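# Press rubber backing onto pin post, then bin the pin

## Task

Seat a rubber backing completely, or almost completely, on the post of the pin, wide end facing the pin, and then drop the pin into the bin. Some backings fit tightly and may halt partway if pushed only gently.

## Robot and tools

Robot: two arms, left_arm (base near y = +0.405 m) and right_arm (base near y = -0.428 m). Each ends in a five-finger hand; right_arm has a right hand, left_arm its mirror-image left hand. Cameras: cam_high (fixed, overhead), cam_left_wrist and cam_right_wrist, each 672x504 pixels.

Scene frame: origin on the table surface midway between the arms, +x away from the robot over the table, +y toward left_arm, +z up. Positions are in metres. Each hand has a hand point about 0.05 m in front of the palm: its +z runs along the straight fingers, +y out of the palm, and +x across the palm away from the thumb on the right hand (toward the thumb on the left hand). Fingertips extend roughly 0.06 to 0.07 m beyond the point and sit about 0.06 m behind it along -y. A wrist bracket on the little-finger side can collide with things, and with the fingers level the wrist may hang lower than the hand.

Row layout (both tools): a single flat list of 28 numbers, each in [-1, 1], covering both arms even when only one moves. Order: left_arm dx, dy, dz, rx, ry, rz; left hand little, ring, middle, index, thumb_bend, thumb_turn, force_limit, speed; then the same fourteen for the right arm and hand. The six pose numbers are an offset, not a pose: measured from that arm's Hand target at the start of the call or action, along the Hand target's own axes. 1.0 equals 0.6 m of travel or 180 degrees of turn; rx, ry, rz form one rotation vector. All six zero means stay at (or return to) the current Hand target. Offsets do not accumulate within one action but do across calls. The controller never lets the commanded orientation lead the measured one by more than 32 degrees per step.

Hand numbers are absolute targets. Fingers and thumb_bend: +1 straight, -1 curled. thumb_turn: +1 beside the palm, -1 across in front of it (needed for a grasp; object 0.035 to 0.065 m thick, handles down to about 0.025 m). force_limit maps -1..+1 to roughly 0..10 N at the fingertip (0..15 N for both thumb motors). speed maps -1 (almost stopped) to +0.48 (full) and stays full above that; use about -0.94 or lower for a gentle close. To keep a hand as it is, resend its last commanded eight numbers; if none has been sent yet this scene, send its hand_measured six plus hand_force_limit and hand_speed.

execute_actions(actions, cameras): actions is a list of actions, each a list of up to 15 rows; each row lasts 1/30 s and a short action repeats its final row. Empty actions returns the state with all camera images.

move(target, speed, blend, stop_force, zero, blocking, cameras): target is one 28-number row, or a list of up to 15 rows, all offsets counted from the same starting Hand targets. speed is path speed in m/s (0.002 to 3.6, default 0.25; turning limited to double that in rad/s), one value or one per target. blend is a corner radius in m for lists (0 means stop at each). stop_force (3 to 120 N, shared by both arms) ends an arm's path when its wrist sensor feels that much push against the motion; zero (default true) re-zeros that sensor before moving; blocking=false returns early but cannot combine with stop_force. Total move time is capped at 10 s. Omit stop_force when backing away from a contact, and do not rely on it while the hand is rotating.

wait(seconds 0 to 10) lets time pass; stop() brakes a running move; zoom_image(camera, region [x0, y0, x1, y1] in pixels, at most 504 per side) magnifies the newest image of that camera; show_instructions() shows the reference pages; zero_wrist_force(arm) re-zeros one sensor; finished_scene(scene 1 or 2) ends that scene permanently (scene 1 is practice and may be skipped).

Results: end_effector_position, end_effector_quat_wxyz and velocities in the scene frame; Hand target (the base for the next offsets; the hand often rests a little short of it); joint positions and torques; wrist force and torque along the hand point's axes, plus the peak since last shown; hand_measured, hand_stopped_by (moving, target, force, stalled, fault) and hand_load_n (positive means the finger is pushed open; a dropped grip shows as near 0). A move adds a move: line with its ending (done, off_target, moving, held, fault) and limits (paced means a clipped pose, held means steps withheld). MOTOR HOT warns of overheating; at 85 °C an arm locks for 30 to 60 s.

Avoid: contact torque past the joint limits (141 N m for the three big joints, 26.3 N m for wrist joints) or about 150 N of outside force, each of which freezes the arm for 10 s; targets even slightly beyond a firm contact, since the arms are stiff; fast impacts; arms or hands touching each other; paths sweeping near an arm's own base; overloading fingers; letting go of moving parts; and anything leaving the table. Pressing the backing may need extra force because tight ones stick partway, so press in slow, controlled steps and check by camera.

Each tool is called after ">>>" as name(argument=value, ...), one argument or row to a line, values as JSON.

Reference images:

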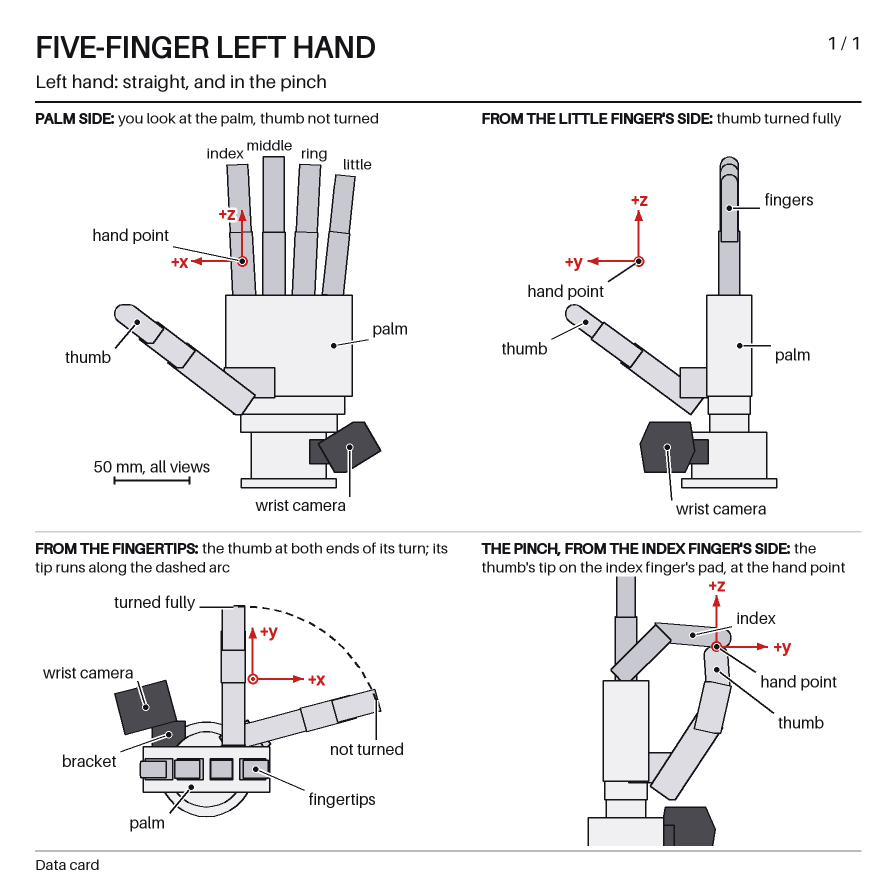

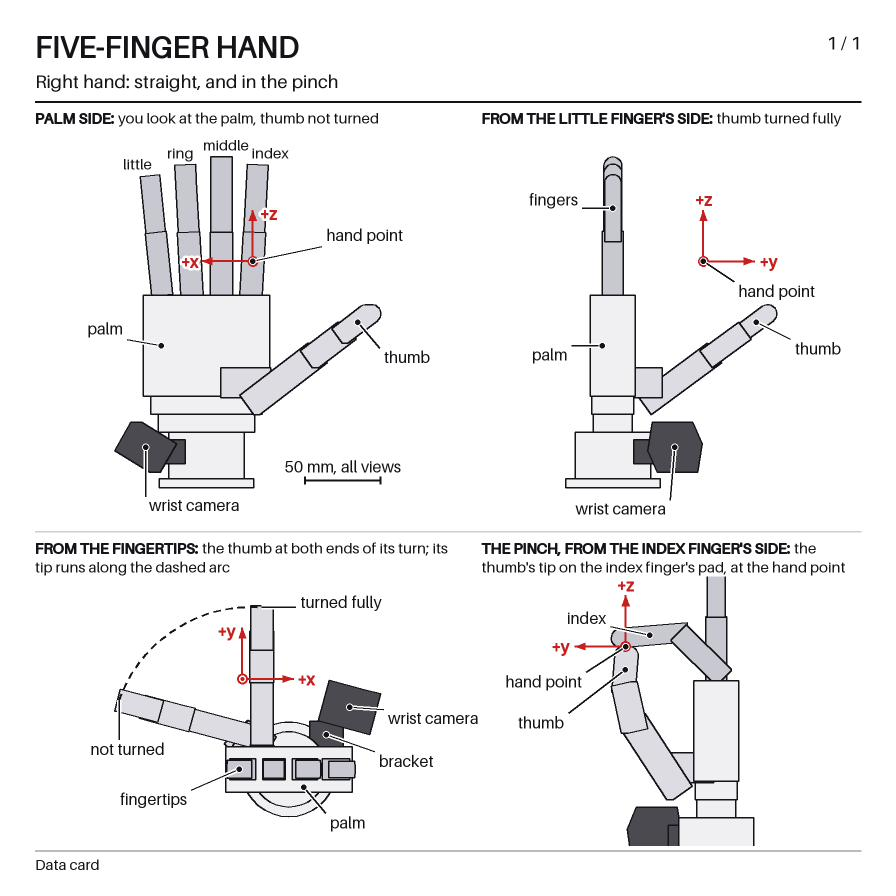

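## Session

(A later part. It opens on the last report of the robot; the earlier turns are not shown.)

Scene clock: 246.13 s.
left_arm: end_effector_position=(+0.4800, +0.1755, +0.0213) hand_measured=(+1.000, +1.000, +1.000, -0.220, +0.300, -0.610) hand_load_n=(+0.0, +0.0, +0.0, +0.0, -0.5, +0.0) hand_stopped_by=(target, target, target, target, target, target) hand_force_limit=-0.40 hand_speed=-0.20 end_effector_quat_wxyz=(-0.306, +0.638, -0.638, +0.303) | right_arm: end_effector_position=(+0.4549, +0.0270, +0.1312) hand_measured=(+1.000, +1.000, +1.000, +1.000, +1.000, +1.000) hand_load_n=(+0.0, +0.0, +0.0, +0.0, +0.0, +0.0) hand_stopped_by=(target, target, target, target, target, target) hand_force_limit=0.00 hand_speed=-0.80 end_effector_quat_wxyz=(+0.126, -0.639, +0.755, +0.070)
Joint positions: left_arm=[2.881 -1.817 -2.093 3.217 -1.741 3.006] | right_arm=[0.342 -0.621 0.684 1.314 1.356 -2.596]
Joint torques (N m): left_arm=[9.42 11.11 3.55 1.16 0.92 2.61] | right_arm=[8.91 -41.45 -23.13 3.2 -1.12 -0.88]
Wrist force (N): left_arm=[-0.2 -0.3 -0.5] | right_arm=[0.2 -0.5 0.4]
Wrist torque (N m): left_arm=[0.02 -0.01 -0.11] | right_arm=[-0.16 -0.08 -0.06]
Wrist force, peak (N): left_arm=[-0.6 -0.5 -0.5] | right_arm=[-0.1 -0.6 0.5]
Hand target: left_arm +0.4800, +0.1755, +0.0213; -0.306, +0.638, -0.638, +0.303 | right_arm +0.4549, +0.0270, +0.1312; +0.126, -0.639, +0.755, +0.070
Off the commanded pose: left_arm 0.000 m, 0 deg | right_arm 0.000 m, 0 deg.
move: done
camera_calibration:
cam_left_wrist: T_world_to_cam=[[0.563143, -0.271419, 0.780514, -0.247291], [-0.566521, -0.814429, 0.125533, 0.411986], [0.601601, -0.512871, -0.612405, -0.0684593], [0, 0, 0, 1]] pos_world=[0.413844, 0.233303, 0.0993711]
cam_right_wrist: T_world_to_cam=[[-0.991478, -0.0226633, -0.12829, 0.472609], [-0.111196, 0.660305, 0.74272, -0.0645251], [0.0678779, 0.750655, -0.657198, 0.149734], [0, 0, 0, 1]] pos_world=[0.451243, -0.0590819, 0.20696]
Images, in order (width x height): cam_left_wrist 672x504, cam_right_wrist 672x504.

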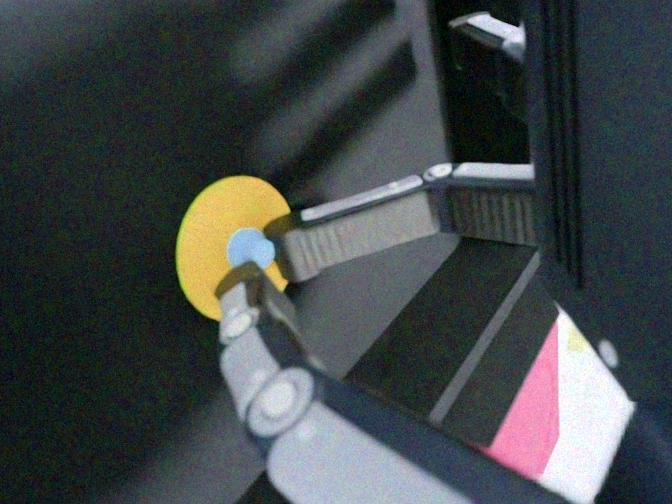

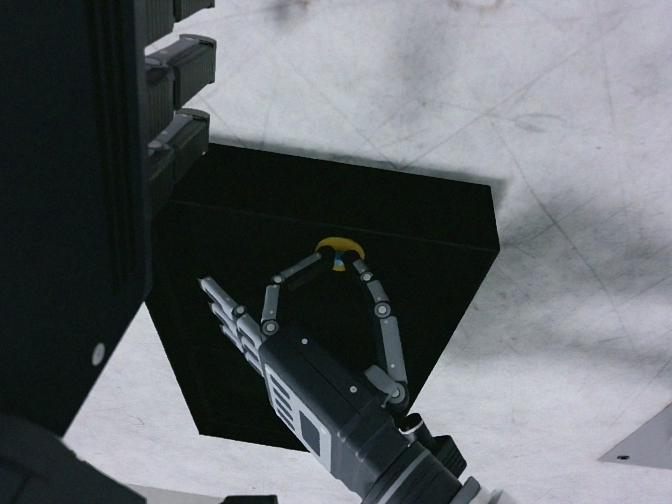

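>>> move(
  target=[0,0,0,0,0,0,1,1,1,-0.5,0.1,-0.61,-0.5,-0.94,0,0,0,0,0,0,1,1,1,1,1,1,0,-0.8],
  speed=0.03,
  cameras=["cam_left_wrist","cam_right_wrist"],
)

>>> zoom_image(
  camera="cam_left_wrist",
  region=[170, 170, 330, 290],
)

>>> zoom_image(
  camera="cam_right_wrist",
  region=[290, 220, 390, 295],
)

Scene clock: 247.93 s.
left_arm: end_effector_position=(+0.4800, +0.1755, +0.0213) hand_measured=(+1.000, +1.000, +1.000, -0.264, +0.224, -0.610) hand_load_n=(+0.0, +0.0, +0.0, +5.0, +3.5, +0.0) hand_stopped_by=(target, target, target, force, force, target) hand_force_limit=-0.50 hand_speed=-0.94 end_effector_quat_wxyz=(-0.306, +0.638, -0.638, +0.303) | right_arm: end_effector_position=(+0.4549, +0.0270, +0.1312) hand_measured=(+1.000, +1.000, +1.000, +1.000, +1.000, +1.000) hand_load_n=(+0.0, +0.0, +0.0, +0.0, +0.0, +0.0) hand_stopped_by=(target, target, target, target, target, target) hand_force_limit=0.00 hand_speed=-0.80 end_effector_quat_wxyz=(+0.126, -0.639, +0.755, +0.070)
Joint positions: left_arm=[2.881 -1.817 -2.093 3.217 -1.741 3.006] | right_arm=[0.342 -0.621 0.684 1.314 1.356 -2.596]
Joint torques (N m): left_arm=[8.99 11.39 3.7 0.8 0.75 2.52] | right_arm=[9.34 -42.11 -22.77 3.24 -0.83 -0.89]
Wrist force (N): left_arm=[0.0 -1.0 -1.8] | right_arm=[0.2 -0.3 0.3]
Wrist torque (N m): left_arm=[-0.02 -0.01 -0.10] | right_arm=[-0.13 -0.07 -0.06]
Wrist force, peak (N): left_arm=[-0.3 -0.8 -2.1] | right_arm=[0.1 -0.6 0.6]
Hand target: left_arm +0.4800, +0.1755, +0.0213; -0.306, +0.638, -0.638, +0.303 | right_arm +0.4549, +0.0270, +0.1312; +0.126, -0.639, +0.755, +0.070
Off the commanded pose: left_arm 0.000 m, 0 deg | right_arm 0.000 m, 0 deg.
move: done
camera_calibration:
cam_left_wrist: T_world_to_cam=[[0.563143, -0.271419, 0.780514, -0.247291], [-0.566521, -0.814429, 0.125533, 0.411986], [0.601601, -0.512871, -0.612405, -0.0684593], [0, 0, 0, 1]] pos_world=[0.413844, 0.233303, 0.0993711]
cam_right_wrist: T_world_to_cam=[[-0.991478, -0.0226633, -0.12829, 0.472609], [-0.111196, 0.660305, 0.74272, -0.0645251], [0.0678779, 0.750655, -0.657198, 0.149734], [0, 0, 0, 1]] pos_world=[0.451243, -0.0590819, 0.20696]
Images, in order (width x height): cam_left_wrist 672x504, cam_right_wrist 672x504.

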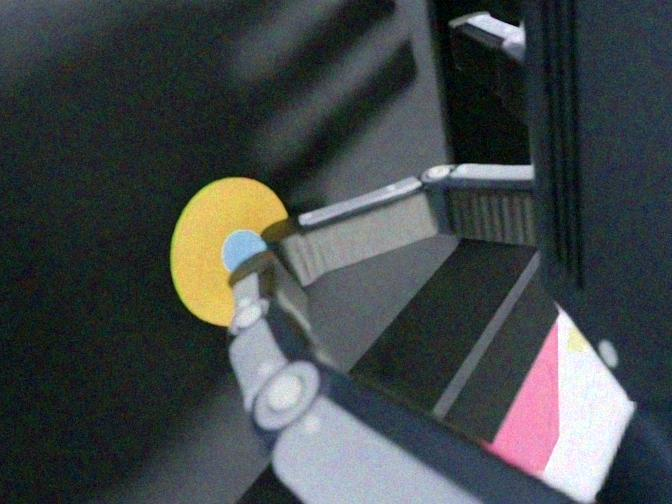

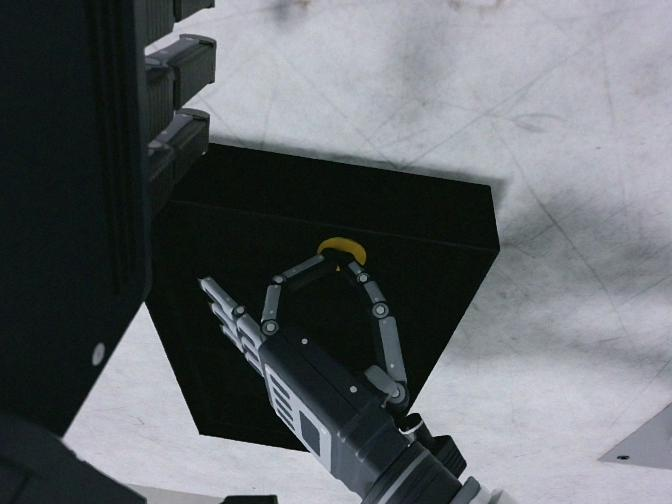

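Scaled by 3.150 from the camera's 672x504 image, which has a finer 960x720 frame.

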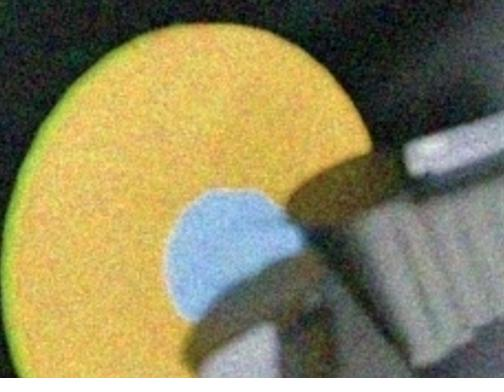

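Scaled by 5.040 from the camera's 672x504 image, which has a finer 960x720 frame.

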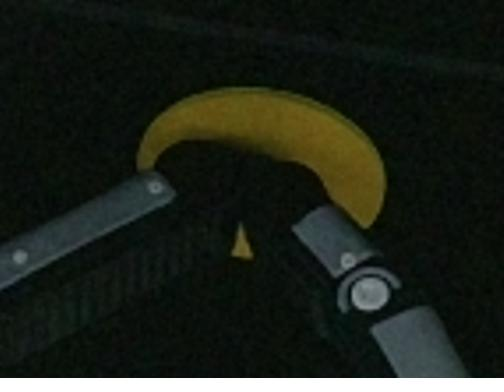

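>>> move(
  target=[0,-0.0104,-0.0084,0,0,0,1,1,1,-0.5,0.1,-0.61,-0.5,-0.94,0,0,0,0,0,0,1,1,1,1,1,1,0,-0.8],
  speed=0.03,
  cameras=["cam_left_wrist","cam_right_wrist"],
)

>>> zoom_image(
  camera="cam_left_wrist",
  region=[170, 170, 330, 290],
)

>>> zoom_image(
  camera="cam_right_wrist",
  region=[290, 220, 390, 295],
)

Scene clock: 249.63 s.
left_arm: end_effector_position=(+0.4800, +0.1755, +0.0292) hand_measured=(+1.000, +1.000, +1.000, -0.264, +0.224, -0.610) hand_load_n=(+0.0, +0.0, +0.0, +0.0, +0.5, +0.0) hand_stopped_by=(target, target, target, force, force, target) hand_force_limit=-0.50 hand_speed=-0.94 end_effector_quat_wxyz=(-0.306, +0.638, -0.638, +0.303) | right_arm: end_effector_position=(+0.4549, +0.0270, +0.1312) hand_measured=(+1.000, +1.000, +1.000, +1.000, +1.000, +1.000) hand_load_n=(+0.0, +0.0, +0.0, +0.0, +0.0, +0.0) hand_stopped_by=(target, target, target, target, target, target) hand_force_limit=0.00 hand_speed=-0.80 end_effector_quat_wxyz=(+0.126, -0.639, +0.755, +0.070)
Joint positions: left_arm=[2.881 -1.802 -2.085 3.194 -1.741 3.006] | right_arm=[0.342 -0.621 0.684 1.314 1.356 -2.596]
Joint torques (N m): left_arm=[-5.23 38.26 25.47 -1.46 -1.64 0.54] | right_arm=[9.34 -41.84 -23.29 3.24 -1.26 -0.94]
Wrist force (N): left_arm=[-0.4 -0.1 -0.6] | right_arm=[0.1 -0.1 0.3]
Wrist torque (N m): left_arm=[0.04 0.03 -0.14] | right_arm=[-0.10 -0.07 -0.06]
Wrist force, peak (N): left_arm=[-0.3 -1.0 -2.0] | right_arm=[0.1 -0.6 0.4]
Hand target: left_arm +0.4800, +0.1755, +0.0293; -0.306, +0.638, -0.638, +0.303 | right_arm +0.4549, +0.0270, +0.1312; +0.126, -0.639, +0.755, +0.070
Off the commanded pose: left_arm 0.000 m, 0 deg | right_arm 0.000 m, 0 deg.
move: done
camera_calibration:
cam_left_wrist: T_world_to_cam=[[0.563099, -0.271483, 0.780524, -0.253425], [-0.566565, -0.814408, 0.125473, 0.411014], [0.601601, -0.512871, -0.612405, -0.063621], [0, 0, 0, 1]] pos_world=[0.413844, 0.233303, 0.107271]
cam_right_wrist: T_world_to_cam=[[-0.991478, -0.0226633, -0.12829, 0.472609], [-0.111196, 0.660305, 0.74272, -0.0645251], [0.0678779, 0.750655, -0.657198, 0.149734], [0, 0, 0, 1]] pos_world=[0.451243, -0.0590819, 0.20696]
Images, in order (width x height): cam_left_wrist 672x504, cam_right_wrist 672x504.

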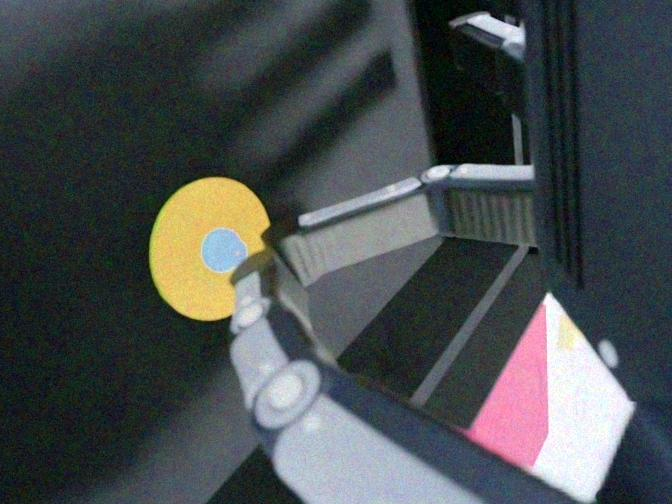

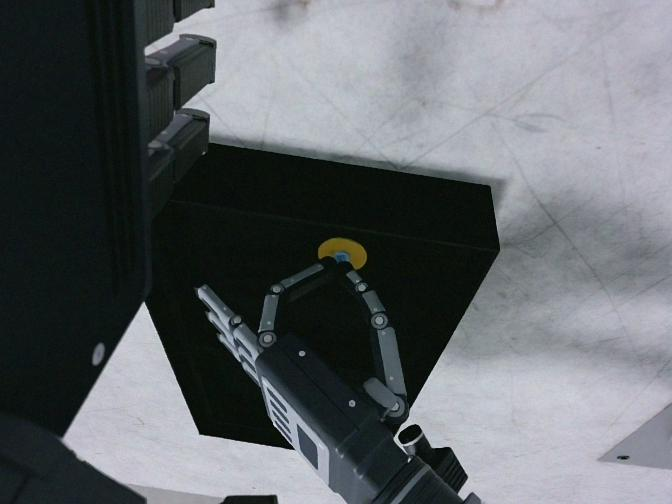

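Scaled by 3.150 from the camera's 672x504 image, which has a finer 960x720 frame.

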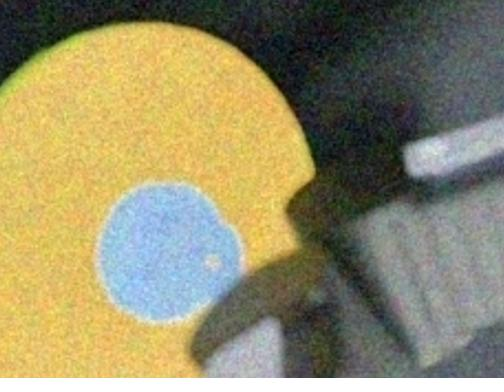

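Scaled by 5.040 from the camera's 672x504 image, which has a finer 960x720 frame.

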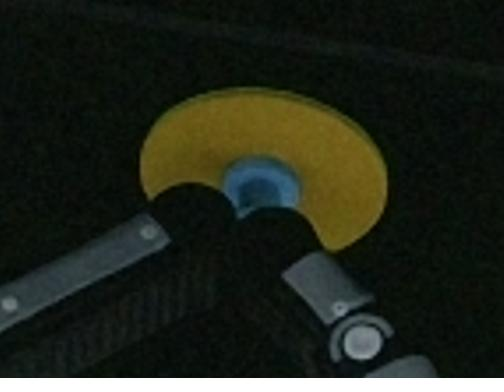

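>>> move(
  target=[
    [-0.0042,0.0017,-0.0021,0,0,0,1,1,1,-0.22,0.3,-0.61,-0.5,-0.2,0,0,0,0,0,0,1,1,1,1,1,1,0,-0.8],
    [-0.0042,0.0120,0.0063,0,0,0,1,1,1,-0.22,0.3,-0.61,-0.5,-0.2,0,0,0,0,0,0,1,1,1,1,1,1,0,-0.8],
  ],
  speed=0.03,
  stop_force=3.5,
  cameras=["cam_left_wrist","cam_right_wrist"],
)

>>> zoom_image(
  camera="cam_left_wrist",
  region=[170, 170, 330, 290],
)

>>> zoom_image(
  camera="cam_right_wrist",
  region=[290, 220, 390, 295],
)

Scene clock: 253.50 s.
left_arm: end_effector_position=(+0.4784, +0.1780, +0.0214) hand_measured=(+1.000, +1.000, +1.000, -0.220, +0.300, -0.610) hand_load_n=(+0.0, +0.0, +0.0, +0.0, +0.0, +0.0) hand_stopped_by=(target, target, target, target, target, target) hand_force_limit=-0.50 hand_speed=-0.20 end_effector_quat_wxyz=(-0.306, +0.638, -0.638, +0.303) | right_arm: end_effector_position=(+0.4549, +0.0270, +0.1312) hand_measured=(+1.000, +1.000, +1.000, +1.000, +1.000, +1.000) hand_load_n=(+0.0, +0.0, +0.0, -0.5, +0.0, +0.0) hand_stopped_by=(target, target, target, target, target, target) hand_force_limit=0.00 hand_speed=-0.80 end_effector_quat_wxyz=(+0.126, -0.639, +0.755, +0.070)
Joint positions: left_arm=[2.887 -1.811 -2.101 3.219 -1.736 3.01] | right_arm=[0.342 -0.621 0.684 1.314 1.356 -2.596]
Joint torques (N m): left_arm=[9.39 11.19 2.97 1.09 0.75 2.55] | right_arm=[9.72 -41.81 -22.51 3.25 -1.13 -0.89]
Wrist force (N): left_arm=[-0.5 -0.1 -0.3] | right_arm=[0.2 -0.4 0.2]
Wrist torque (N m): left_arm=[0.02 0.05 -0.14] | right_arm=[-0.14 -0.08 -0.06]
Wrist force, peak (N): left_arm=[-0.7 0.0 -0.7] | right_arm=[0.0 -0.6 0.5]
Hand target: left_arm +0.4784, +0.1780, +0.0214; -0.306, +0.638, -0.638, +0.303 | right_arm +0.4549, +0.0270, +0.1312; +0.126, -0.639, +0.755, +0.070
Off the commanded pose: left_arm 0.000 m, 0 deg | right_arm 0.000 m, 0 deg.
move: done
camera_calibration:
cam_left_wrist: T_world_to_cam=[[0.563143, -0.271419, 0.780514, -0.245789], [-0.566521, -0.814429, 0.125533, 0.413103], [0.601601, -0.512871, -0.612405, -0.0661533], [0, 0, 0, 1]] pos_world=[0.412244, 0.235803, 0.0994711]
cam_right_wrist: T_world_to_cam=[[-0.991478, -0.0226633, -0.12829, 0.472609], [-0.111196, 0.660305, 0.74272, -0.0645251], [0.0678779, 0.750655, -0.657198, 0.149734], [0, 0, 0, 1]] pos_world=[0.451243, -0.0590819, 0.20696]
Images, in order (width x height): cam_left_wrist 672x504, cam_right_wrist 672x504.

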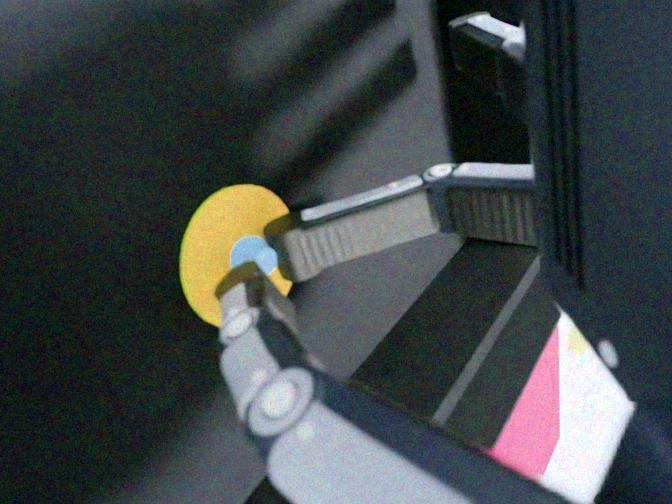

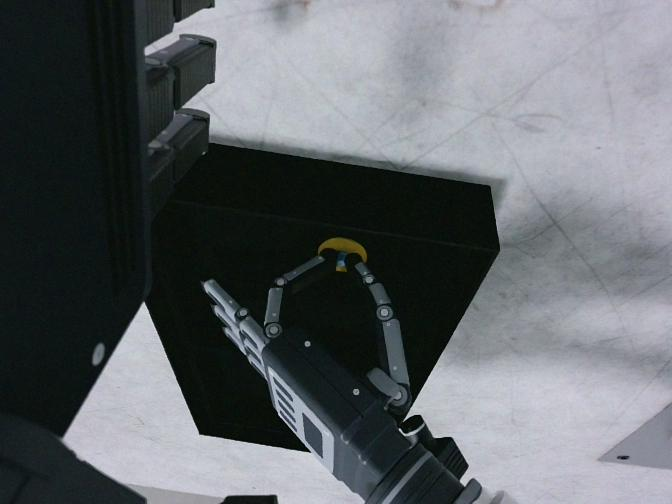

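Scaled by 3.150 from the camera's 672x504 image, which has a finer 960x720 frame.

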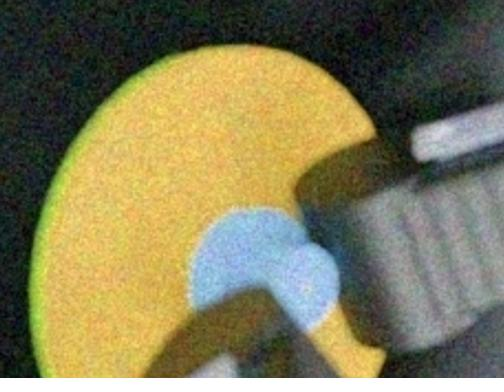

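Scaled by 5.040 from the camera's 672x504 image, which has a finer 960x720 frame.

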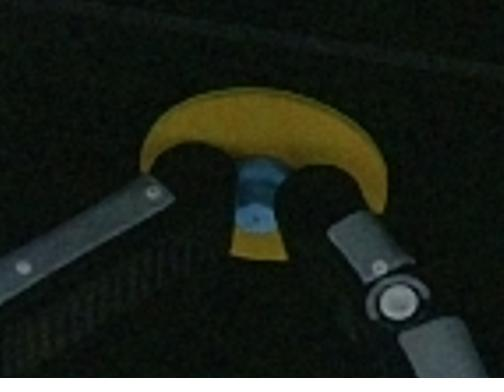

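>>> move(
  target=[0,0,0,0,0,0,1,1,1,-0.5,0.1,-0.61,-0.5,-0.94,0,0,0,0,0,0,1,1,1,1,1,1,0,-0.8],
  speed=0.03,
  cameras=["cam_left_wrist","cam_right_wrist"],
)

>>> zoom_image(
  camera="cam_left_wrist",
  region=[170, 170, 330, 290],
)

>>> zoom_image(
  camera="cam_right_wrist",
  region=[290, 220, 390, 295],
)

Scene clock: 256.37 s.
left_arm: end_effector_position=(+0.4784, +0.1780, +0.0214) hand_measured=(+1.000, +1.000, +1.000, -0.264, +0.198, -0.610) hand_load_n=(+0.5, +0.0, +0.0, +5.0, +4.0, +0.0) hand_stopped_by=(target, target, target, force, force, target) hand_force_limit=-0.50 hand_speed=-0.94 end_effector_quat_wxyz=(-0.306, +0.638, -0.638, +0.303) | right_arm: end_effector_position=(+0.4549, +0.0270, +0.1312) hand_measured=(+1.000, +1.000, +1.000, +1.000, +1.000, +1.000) hand_load_n=(+0.0, +0.0, +0.0, +0.0, +0.0, +0.0) hand_stopped_by=(target, target, target, target, target, target) hand_force_limit=0.00 hand_speed=-0.80 end_effector_quat_wxyz=(+0.126, -0.639, +0.755, +0.070)
Joint positions: left_arm=[2.887 -1.811 -2.101 3.219 -1.736 3.01] | right_arm=[0.342 -0.621 0.684 1.314 1.356 -2.596]
Joint torques (N m): left_arm=[9.9 11.07 2.96 0.76 0.52 2.52] | right_arm=[9.31 -41.05 -22.05 3.25 -1.36 -0.81]
Wrist force (N): left_arm=[-0.4 -2.1 -2.9] | right_arm=[0.2 -0.3 0.2]
Wrist torque (N m): left_arm=[-0.04 0.04 -0.13] | right_arm=[-0.12 -0.08 -0.06]
Wrist force, peak (N): left_arm=[-0.5 -2.4 -3.0] | right_arm=[0.0 -0.7 0.2]
Hand target: left_arm +0.4784, +0.1780, +0.0214; -0.306, +0.638, -0.638, +0.303 | right_arm +0.4549, +0.0270, +0.1312; +0.126, -0.639, +0.755, +0.070
Off the commanded pose: left_arm 0.000 m, 0 deg | right_arm 0.000 m, 0 deg.
move: done
camera_calibration:
cam_left_wrist: T_world_to_cam=[[0.563143, -0.271419, 0.780514, -0.245789], [-0.566521, -0.814429, 0.125533, 0.413103], [0.601601, -0.512871, -0.612405, -0.0661533], [0, 0, 0, 1]] pos_world=[0.412244, 0.235803, 0.0994711]
cam_right_wrist: T_world_to_cam=[[-0.991478, -0.0226633, -0.12829, 0.472609], [-0.111196, 0.660305, 0.74272, -0.0645251], [0.0678779, 0.750655, -0.657198, 0.149734], [0, 0, 0, 1]] pos_world=[0.451243, -0.0590819, 0.20696]
Images, in order (width x height): cam_left_wrist 672x504, cam_right_wrist 672x504.

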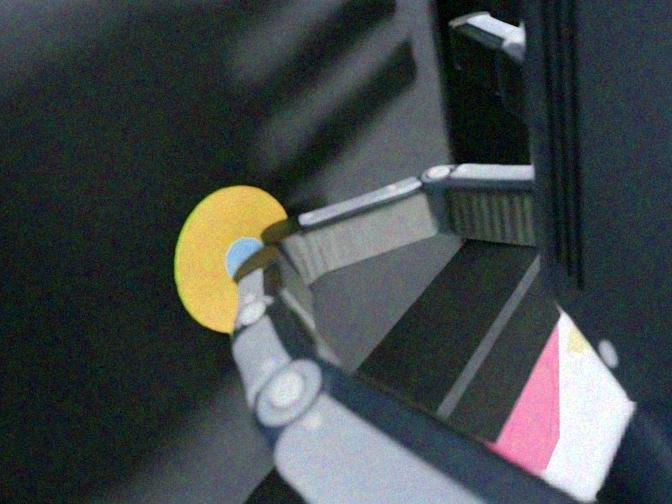

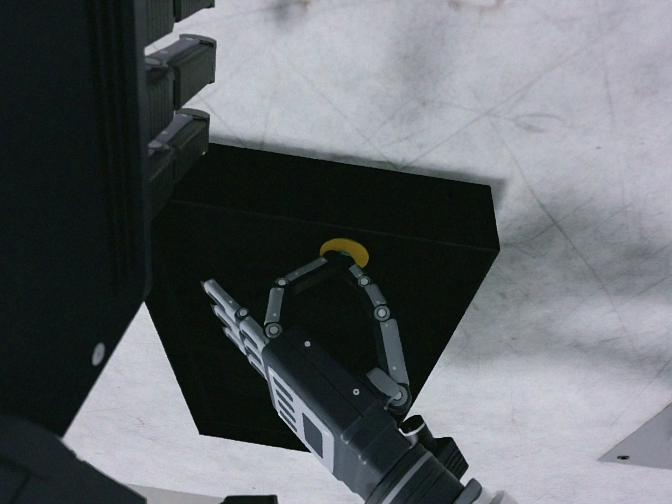

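Scaled by 3.150 from the camera's 672x504 image, which has a finer 960x720 frame.

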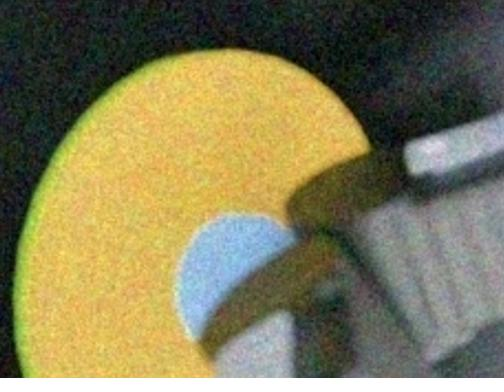

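Scaled by 5.040 from the camera's 672x504 image, which has a finer 960x720 frame.

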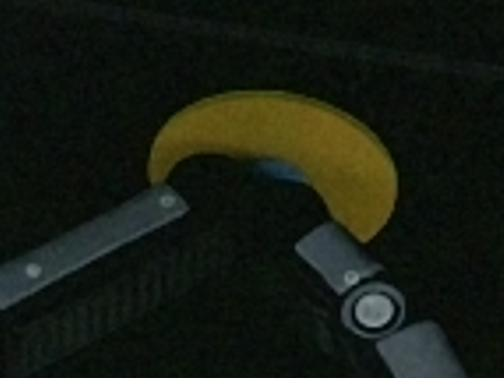

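>>> move(
  target=[
    [0,0,0,0,0,0,1,1,1,-0.22,0.3,-0.61,-0.5,-0.2,0,0,0,0,0,0,1,1,1,1,1,1,0,-0.8],
    [0,-0.0104,-0.0084,0,0,0,1,1,1,-0.22,0.3,-0.61,-0.5,-0.2,0,0,0,0,0,0,1,1,1,1,1,1,0,-0.8],
  ],
  speed=0.05,
  cameras=["cam_left_wrist","cam_right_wrist"],
)

>>> zoom_image(
  camera="cam_left_wrist",
  region=[170, 170, 330, 290],
)

>>> zoom_image(
  camera="cam_right_wrist",
  region=[290, 220, 390, 295],
)

Scene clock: 258.47 s.
left_arm: end_effector_position=(+0.4784, +0.1780, +0.0292) hand_measured=(+1.000, +1.000, +1.000, -0.220, +0.300, -0.610) hand_load_n=(+0.0, +0.0, +0.0, +0.0, +0.0, +0.0) hand_stopped_by=(target, target, target, target, target, target) hand_force_limit=-0.50 hand_speed=-0.20 end_effector_quat_wxyz=(-0.306, +0.638, -0.638, +0.303) | right_arm: end_effector_position=(+0.4549, +0.0270, +0.1312) hand_measured=(+1.000, +1.000, +1.000, +1.000, +1.000, +1.000) hand_load_n=(+0.0, +0.0, +0.0, +0.0, +0.0, +0.0) hand_stopped_by=(target, target, target, target, target, target) hand_force_limit=0.00 hand_speed=-0.80 end_effector_quat_wxyz=(+0.126, -0.639, +0.755, +0.070)
Joint positions: left_arm=[2.887 -1.796 -2.093 3.197 -1.736 3.01] | right_arm=[0.342 -0.621 0.684 1.314 1.356 -2.596]
Joint torques (N m): left_arm=[-6.61 38.28 25.19 -1.62 -1.62 0.58] | right_arm=[8.9 -41.52 -23.56 3.22 -1.33 -0.89]
Wrist force (N): left_arm=[-0.4 0.0 -0.5] | right_arm=[0.1 -0.5 0.3]
Wrist torque (N m): left_arm=[0.05 0.03 -0.14] | right_arm=[-0.15 -0.06 -0.06]
Wrist force, peak (N): left_arm=[-0.7 -3.3 -4.0] | right_arm=[0.0 -0.6 0.3]
Hand target: left_arm +0.4784, +0.1780, +0.0294; -0.306, +0.638, -0.638, +0.303 | right_arm +0.4549, +0.0270, +0.1312; +0.126, -0.639, +0.755, +0.070
Off the commanded pose: left_arm 0.000 m, 0 deg | right_arm 0.000 m, 0 deg.
move: done
camera_calibration:
cam_left_wrist: T_world_to_cam=[[0.563099, -0.271483, 0.780524, -0.251923], [-0.566565, -0.814408, 0.125473, 0.412131], [0.601601, -0.512871, -0.612405, -0.061315], [0, 0, 0, 1]] pos_world=[0.412244, 0.235803, 0.107371]
cam_right_wrist: T_world_to_cam=[[-0.991478, -0.0226633, -0.12829, 0.472609], [-0.111196, 0.660305, 0.74272, -0.0645251], [0.0678779, 0.750655, -0.657198, 0.149734], [0, 0, 0, 1]] pos_world=[0.451243, -0.0590819, 0.20696]
Images, in order (width x height): cam_left_wrist 672x504, cam_right_wrist 672x504.

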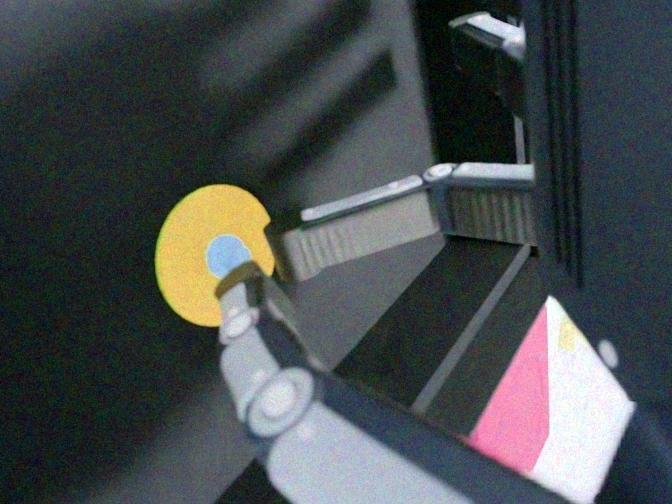

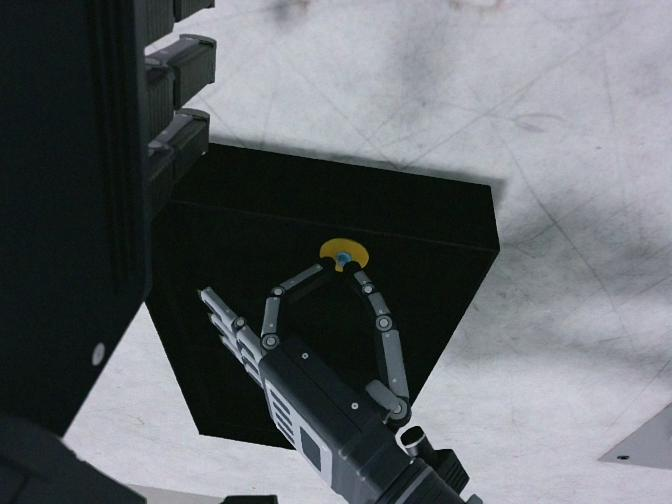

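Scaled by 3.150 from the camera's 672x504 image, which has a finer 960x720 frame.

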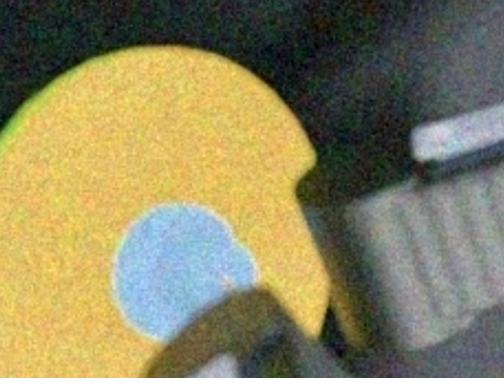

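Scaled by 5.040 from the camera's 672x504 image, which has a finer 960x720 frame.

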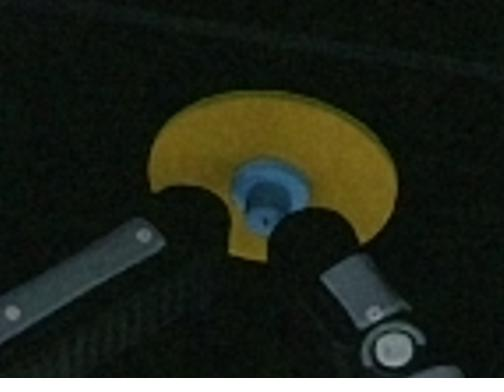

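>>> move(
  target=[
    [0,-0.0259,-0.021,0,0,0,1,1,1,-0.5,0.3,0.1,-0.4,0.2,0,0,0,0,0,0,1,1,1,1,1,1,0,-0.8],
    [0,-0.0259,-0.021,0,0,0,1,1,1,-0.5,0.3,0.1,-0.4,0.2,0,0,0,0,0,0,1,1,1,1,1,1,0,-0.8],
  ],
  speed=0.05,
  cameras=["cam_left_wrist","cam_right_wrist"],
)

>>> zoom_image(
  camera="cam_right_wrist",
  region=[260, 220, 420, 340],
)

Scene clock: 268.10 s.
left_arm: end_effector_position=(+0.4784, +0.1779, +0.0492) hand_measured=(+1.000, +1.000, +1.000, -0.412, +0.300, +0.100) hand_load_n=(+0.0, +0.0, +0.0, +0.0, +0.0, +0.0) hand_stopped_by=(target, target, target, force, target, target) hand_force_limit=-0.40 hand_speed=0.20 end_effector_quat_wxyz=(-0.306, +0.638, -0.638, +0.303) | right_arm: end_effector_position=(+0.4549, +0.0270, +0.1312) hand_measured=(+1.000, +1.000, +1.000, +1.000, +1.000, +1.000) hand_load_n=(+0.0, +0.0, +0.0, +0.0, +0.0, +0.0) hand_stopped_by=(target, target, target, target, target, target) hand_force_limit=0.00 hand_speed=-0.80 end_effector_quat_wxyz=(+0.126, -0.639, +0.755, +0.070)
Joint positions: left_arm=[2.887 -1.76 -2.071 3.14 -1.736 3.01] | right_arm=[0.342 -0.621 0.684 1.314 1.356 -2.596]
Joint torques (N m): left_arm=[-8.77 37.18 26.15 -1.47 -1.72 -1.97] | right_arm=[9.45 -41.19 -23.03 3.25 -1.19 -0.96]
Wrist force (N): left_arm=[0.0 -0.4 -0.5] | right_arm=[0.1 -0.4 0.5]
Wrist torque (N m): left_arm=[-0.01 -0.03 -0.10] | right_arm=[-0.15 -0.06 -0.06]
Wrist force, peak (N): left_arm=[-0.8 0.0 -0.8] | right_arm=[0.2 -0.7 0.4]
Hand target: left_arm +0.4784, +0.1779, +0.0494; -0.306, +0.638, -0.638, +0.303 | right_arm +0.4549, +0.0270, +0.1312; +0.126, -0.639, +0.755, +0.070
Off the commanded pose: left_arm 0.000 m, 0 deg | right_arm 0.000 m, 0 deg.
move: done
camera_calibration:
cam_left_wrist: T_world_to_cam=[[0.563099, -0.271483, 0.780524, -0.267561], [-0.566565, -0.814408, 0.125473, 0.40954], [0.601601, -0.512871, -0.612405, -0.0491182], [0, 0, 0, 1]] pos_world=[0.412244, 0.235703, 0.127371]
cam_right_wrist: T_world_to_cam=[[-0.991478, -0.0226633, -0.12829, 0.472609], [-0.111196, 0.660305, 0.74272, -0.0645251], [0.0678779, 0.750655, -0.657198, 0.149734], [0, 0, 0, 1]] pos_world=[0.451243, -0.0590819, 0.20696]
Images, in order (width x height): cam_left_wrist 672x504, cam_right_wrist 672x504.

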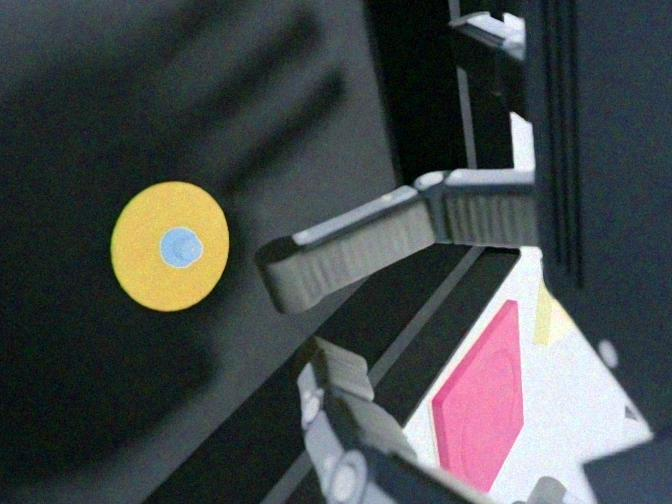

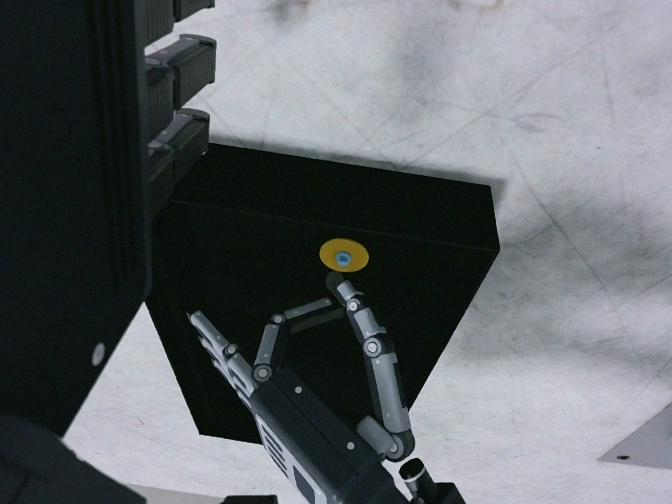

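Scaled by 3.150 from the camera's 672x504 image, which has a finer 960x720 frame.

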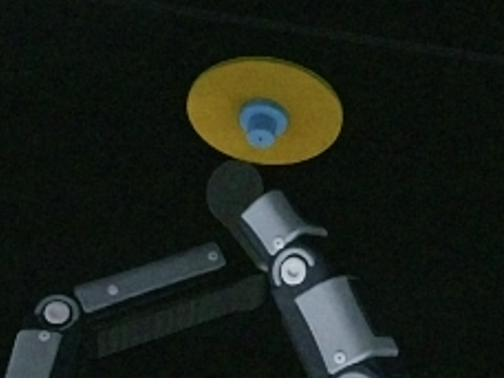

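>>> move(
  target=[-0.02467,0.02607,0.01917,0,0,0,1,1,1,-0.412,0.3,0.1,-0.4,0.2,0,0,0,0,0,0,1,1,1,1,1,1,0,-0.8],
  speed=0.05,
  stop_force=4,
  cameras=["cam_left_wrist","cam_right_wrist"],
)

>>> zoom_image(
  camera="cam_left_wrist",
  region=[200, 230, 360, 350],
)

>>> zoom_image(
  camera="cam_right_wrist",
  region=[290, 220, 390, 295],
)

Scene clock: 274.83 s.
left_arm: end_effector_position=(+0.4775, +0.1928, +0.0300) hand_measured=(+1.000, +1.000, +1.000, -0.412, +0.300, +0.100) hand_load_n=(+0.0, +0.0, +0.0, +0.0, +0.0, +0.0) hand_stopped_by=(target, target, target, target, target, target) hand_force_limit=-0.40 hand_speed=0.20 end_effector_quat_wxyz=(-0.306, +0.638, -0.638, +0.303) | right_arm: end_effector_position=(+0.4549, +0.0270, +0.1312) hand_measured=(+1.000, +1.000, +1.000, +1.000, +1.000, +1.000) hand_load_n=(+0.0, +0.0, +0.0, +0.0, +0.0, -0.5) hand_stopped_by=(target, target, target, target, target, target) hand_force_limit=0.00 hand_speed=-0.80 end_effector_quat_wxyz=(+0.126, -0.639, +0.755, +0.070)
Joint positions: left_arm=[2.933 -1.774 -2.118 3.204 -1.701 3.039] | right_arm=[0.342 -0.621 0.684 1.314 1.356 -2.596]
Joint torques (N m): left_arm=[9.41 10.42 3.45 1.11 0.86 2.63] | right_arm=[9.38 -42.36 -22.23 3.13 -1.59 -0.83]
Wrist force (N): left_arm=[-0.3 -0.1 -0.3] | right_arm=[0.1 -0.4 0.5]
Wrist torque (N m): left_arm=[0.02 0.03 -0.12] | right_arm=[-0.15 -0.07 -0.06]
Wrist force, peak (N): left_arm=[-0.5 -0.2 -0.7] | right_arm=[-0.2 -0.7 0.5]
Hand target: left_arm +0.4775, +0.1928, +0.0300; -0.306, +0.638, -0.638, +0.303 | right_arm +0.4549, +0.0270, +0.1312; +0.126, -0.639, +0.755, +0.070
Off the commanded pose: left_arm 0.000 m, 0 deg | right_arm 0.000 m, 0 deg.
move: done
camera_calibration:
cam_left_wrist: T_world_to_cam=[[0.563143, -0.271419, 0.780514, -0.248056], [-0.566521, -0.814429, 0.125533, 0.423554], [0.601601, -0.512871, -0.612405, -0.0526935], [0, 0, 0, 1]] pos_world=[0.411344, 0.250603, 0.108171]
cam_right_wrist: T_world_to_cam=[[-0.991478, -0.0226633, -0.12829, 0.472609], [-0.111196, 0.660305, 0.74272, -0.0645251], [0.0678779, 0.750655, -0.657198, 0.149734], [0, 0, 0, 1]] pos_world=[0.451243, -0.0590819, 0.20696]
Images, in order (width x height): cam_left_wrist 672x504, cam_right_wrist 672x504.

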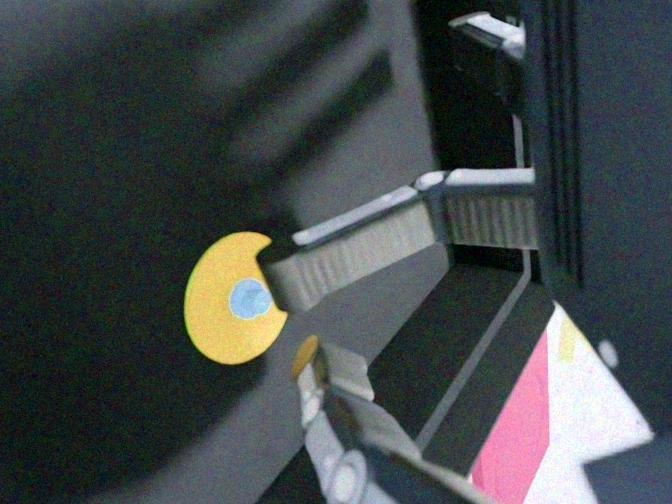

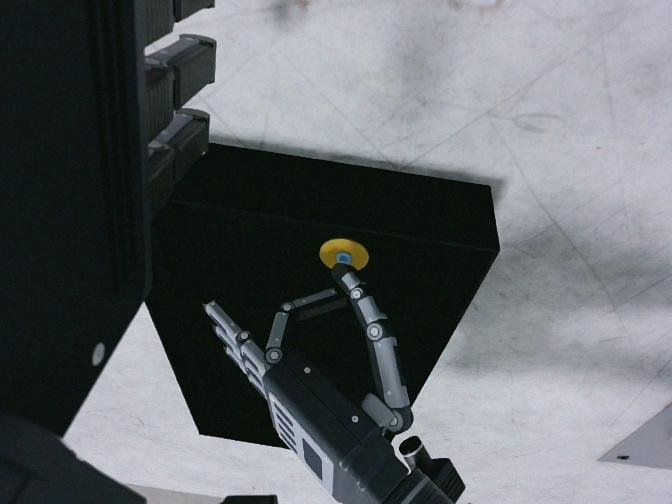

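Scaled by 3.150 from the camera's 672x504 image, which has a finer 960x720 frame.

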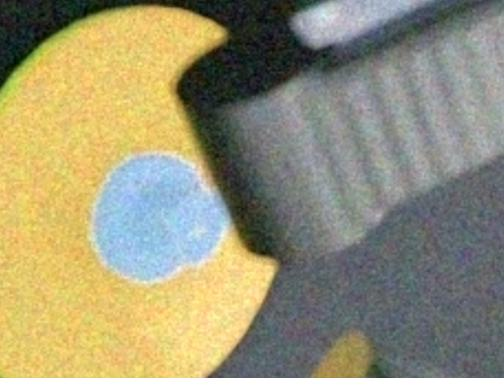

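Scaled by 5.040 from the camera's 672x504 image, which has a finer 960x720 frame.

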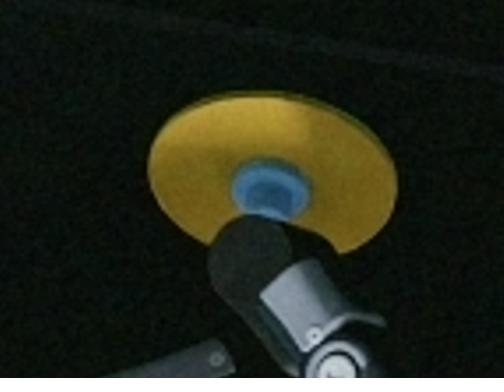

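>>> move(
  target=[
    [-0.01417,0.00105,-0.0013,0,0,0,1,1,1,-0.412,0.3,0.1,-0.4,0.2,0,0,0,0,0,0,1,1,1,1,1,1,0,-0.8],
    [-0.01417,0.01167,0.0073,0,0,0,1,1,1,-0.412,0.3,0.1,-0.4,0.2,0,0,0,0,0,0,1,1,1,1,1,1,0,-0.8],
  ],
  speed=0.03,
  stop_force=3.5,
  cameras=["cam_left_wrist","cam_right_wrist"],
)

>>> zoom_image(
  camera="cam_left_wrist",
  region=[220, 250, 380, 370],
)

>>> zoom_image(
  camera="cam_right_wrist",
  region=[290, 220, 390, 295],
)

Scene clock: 277.50 s.
left_arm: end_effector_position=(+0.4765, +0.2013, +0.0219) hand_measured=(+1.000, +1.000, +1.000, -0.412, +0.300, +0.100) hand_load_n=(+0.0, +0.0, +0.0, +0.5, +0.0, -0.5) hand_stopped_by=(target, target, target, target, target, target) hand_force_limit=-0.40 hand_speed=0.20 end_effector_quat_wxyz=(-0.306, +0.638, -0.638, +0.303) | right_arm: end_effector_position=(+0.4549, +0.0270, +0.1312) hand_measured=(+1.000, +1.000, +1.000, +1.000, +1.000, +1.000) hand_load_n=(+0.0, +0.0, +0.0, +0.0, +0.0, +0.0) hand_stopped_by=(target, target, target, target, target, target) hand_force_limit=0.00 hand_speed=-0.80 end_effector_quat_wxyz=(+0.126, -0.639, +0.755, +0.070)
Joint positions: left_arm=[2.96 -1.777 -2.142 3.234 -1.68 3.057] | right_arm=[0.342 -0.621 0.684 1.314 1.356 -2.596]
Joint torques (N m): left_arm=[8.98 9.15 2.8 1.21 0.93 2.59] | right_arm=[8.61 -42.45 -22.18 3.15 -1.58 -0.93]
Wrist force (N): left_arm=[-0.2 -0.2 -0.4] | right_arm=[-0.2 -0.6 0.1]
Wrist torque (N m): left_arm=[0.01 0.02 -0.12] | right_arm=[-0.15 -0.01 -0.09]
Wrist force, peak (N): left_arm=[-0.6 -0.4 -0.6] | right_arm=[0.0 -0.6 0.5]
Hand target: left_arm +0.4765, +0.2013, +0.0219; -0.306, +0.638, -0.638, +0.303 | right_arm +0.4549, +0.0270, +0.1312; +0.126, -0.639, +0.755, +0.070
Off the commanded pose: left_arm 0.000 m, 0 deg | right_arm 0.000 m, 0 deg.
move: done
camera_calibration:
cam_left_wrist: T_world_to_cam=[[0.563143, -0.271419, 0.780514, -0.238785], [-0.566521, -0.814429, 0.125533, 0.43094], [0.601601, -0.512871, -0.612405, -0.0527542], [0, 0, 0, 1]] pos_world=[0.410344, 0.259103, 0.0999711]
cam_right_wrist: T_world_to_cam=[[-0.991478, -0.0226633, -0.12829, 0.472609], [-0.111196, 0.660305, 0.74272, -0.0645251], [0.0678779, 0.750655, -0.657198, 0.149734], [0, 0, 0, 1]] pos_world=[0.451243, -0.0590819, 0.20696]
Images, in order (width x height): cam_left_wrist 672x504, cam_right_wrist 672x504.

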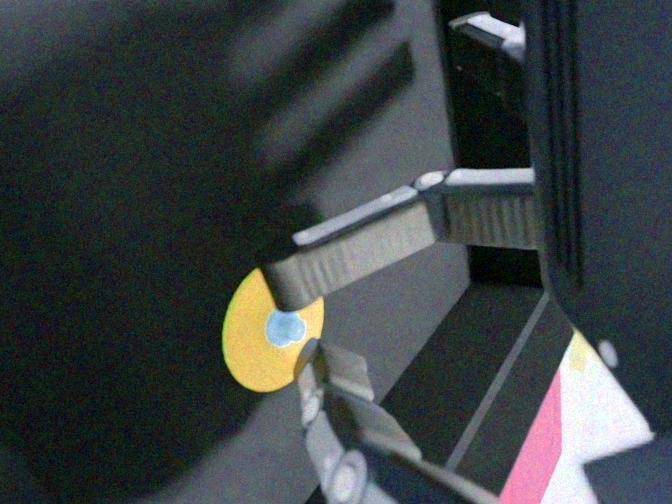

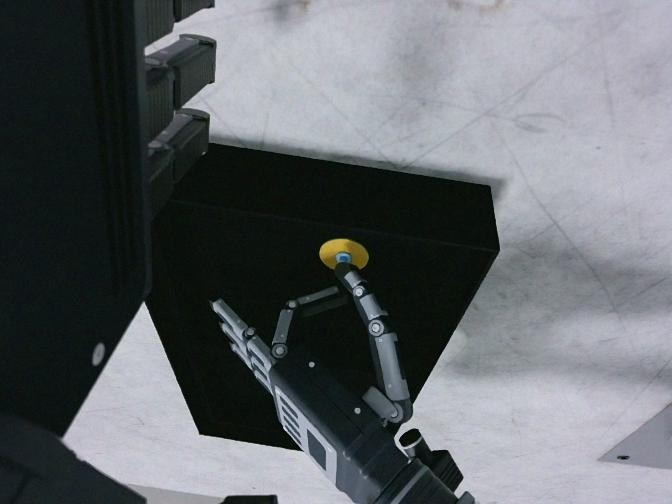

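Scaled by 3.150 from the camera's 672x504 image, which has a finer 960x720 frame.

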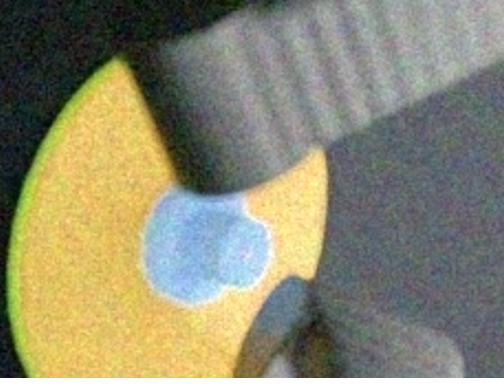

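Scaled by 5.040 from the camera's 672x504 image, which has a finer 960x720 frame.

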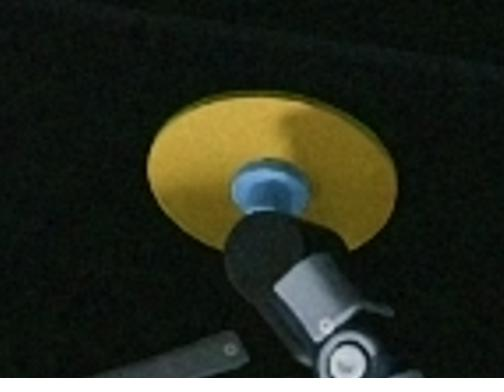

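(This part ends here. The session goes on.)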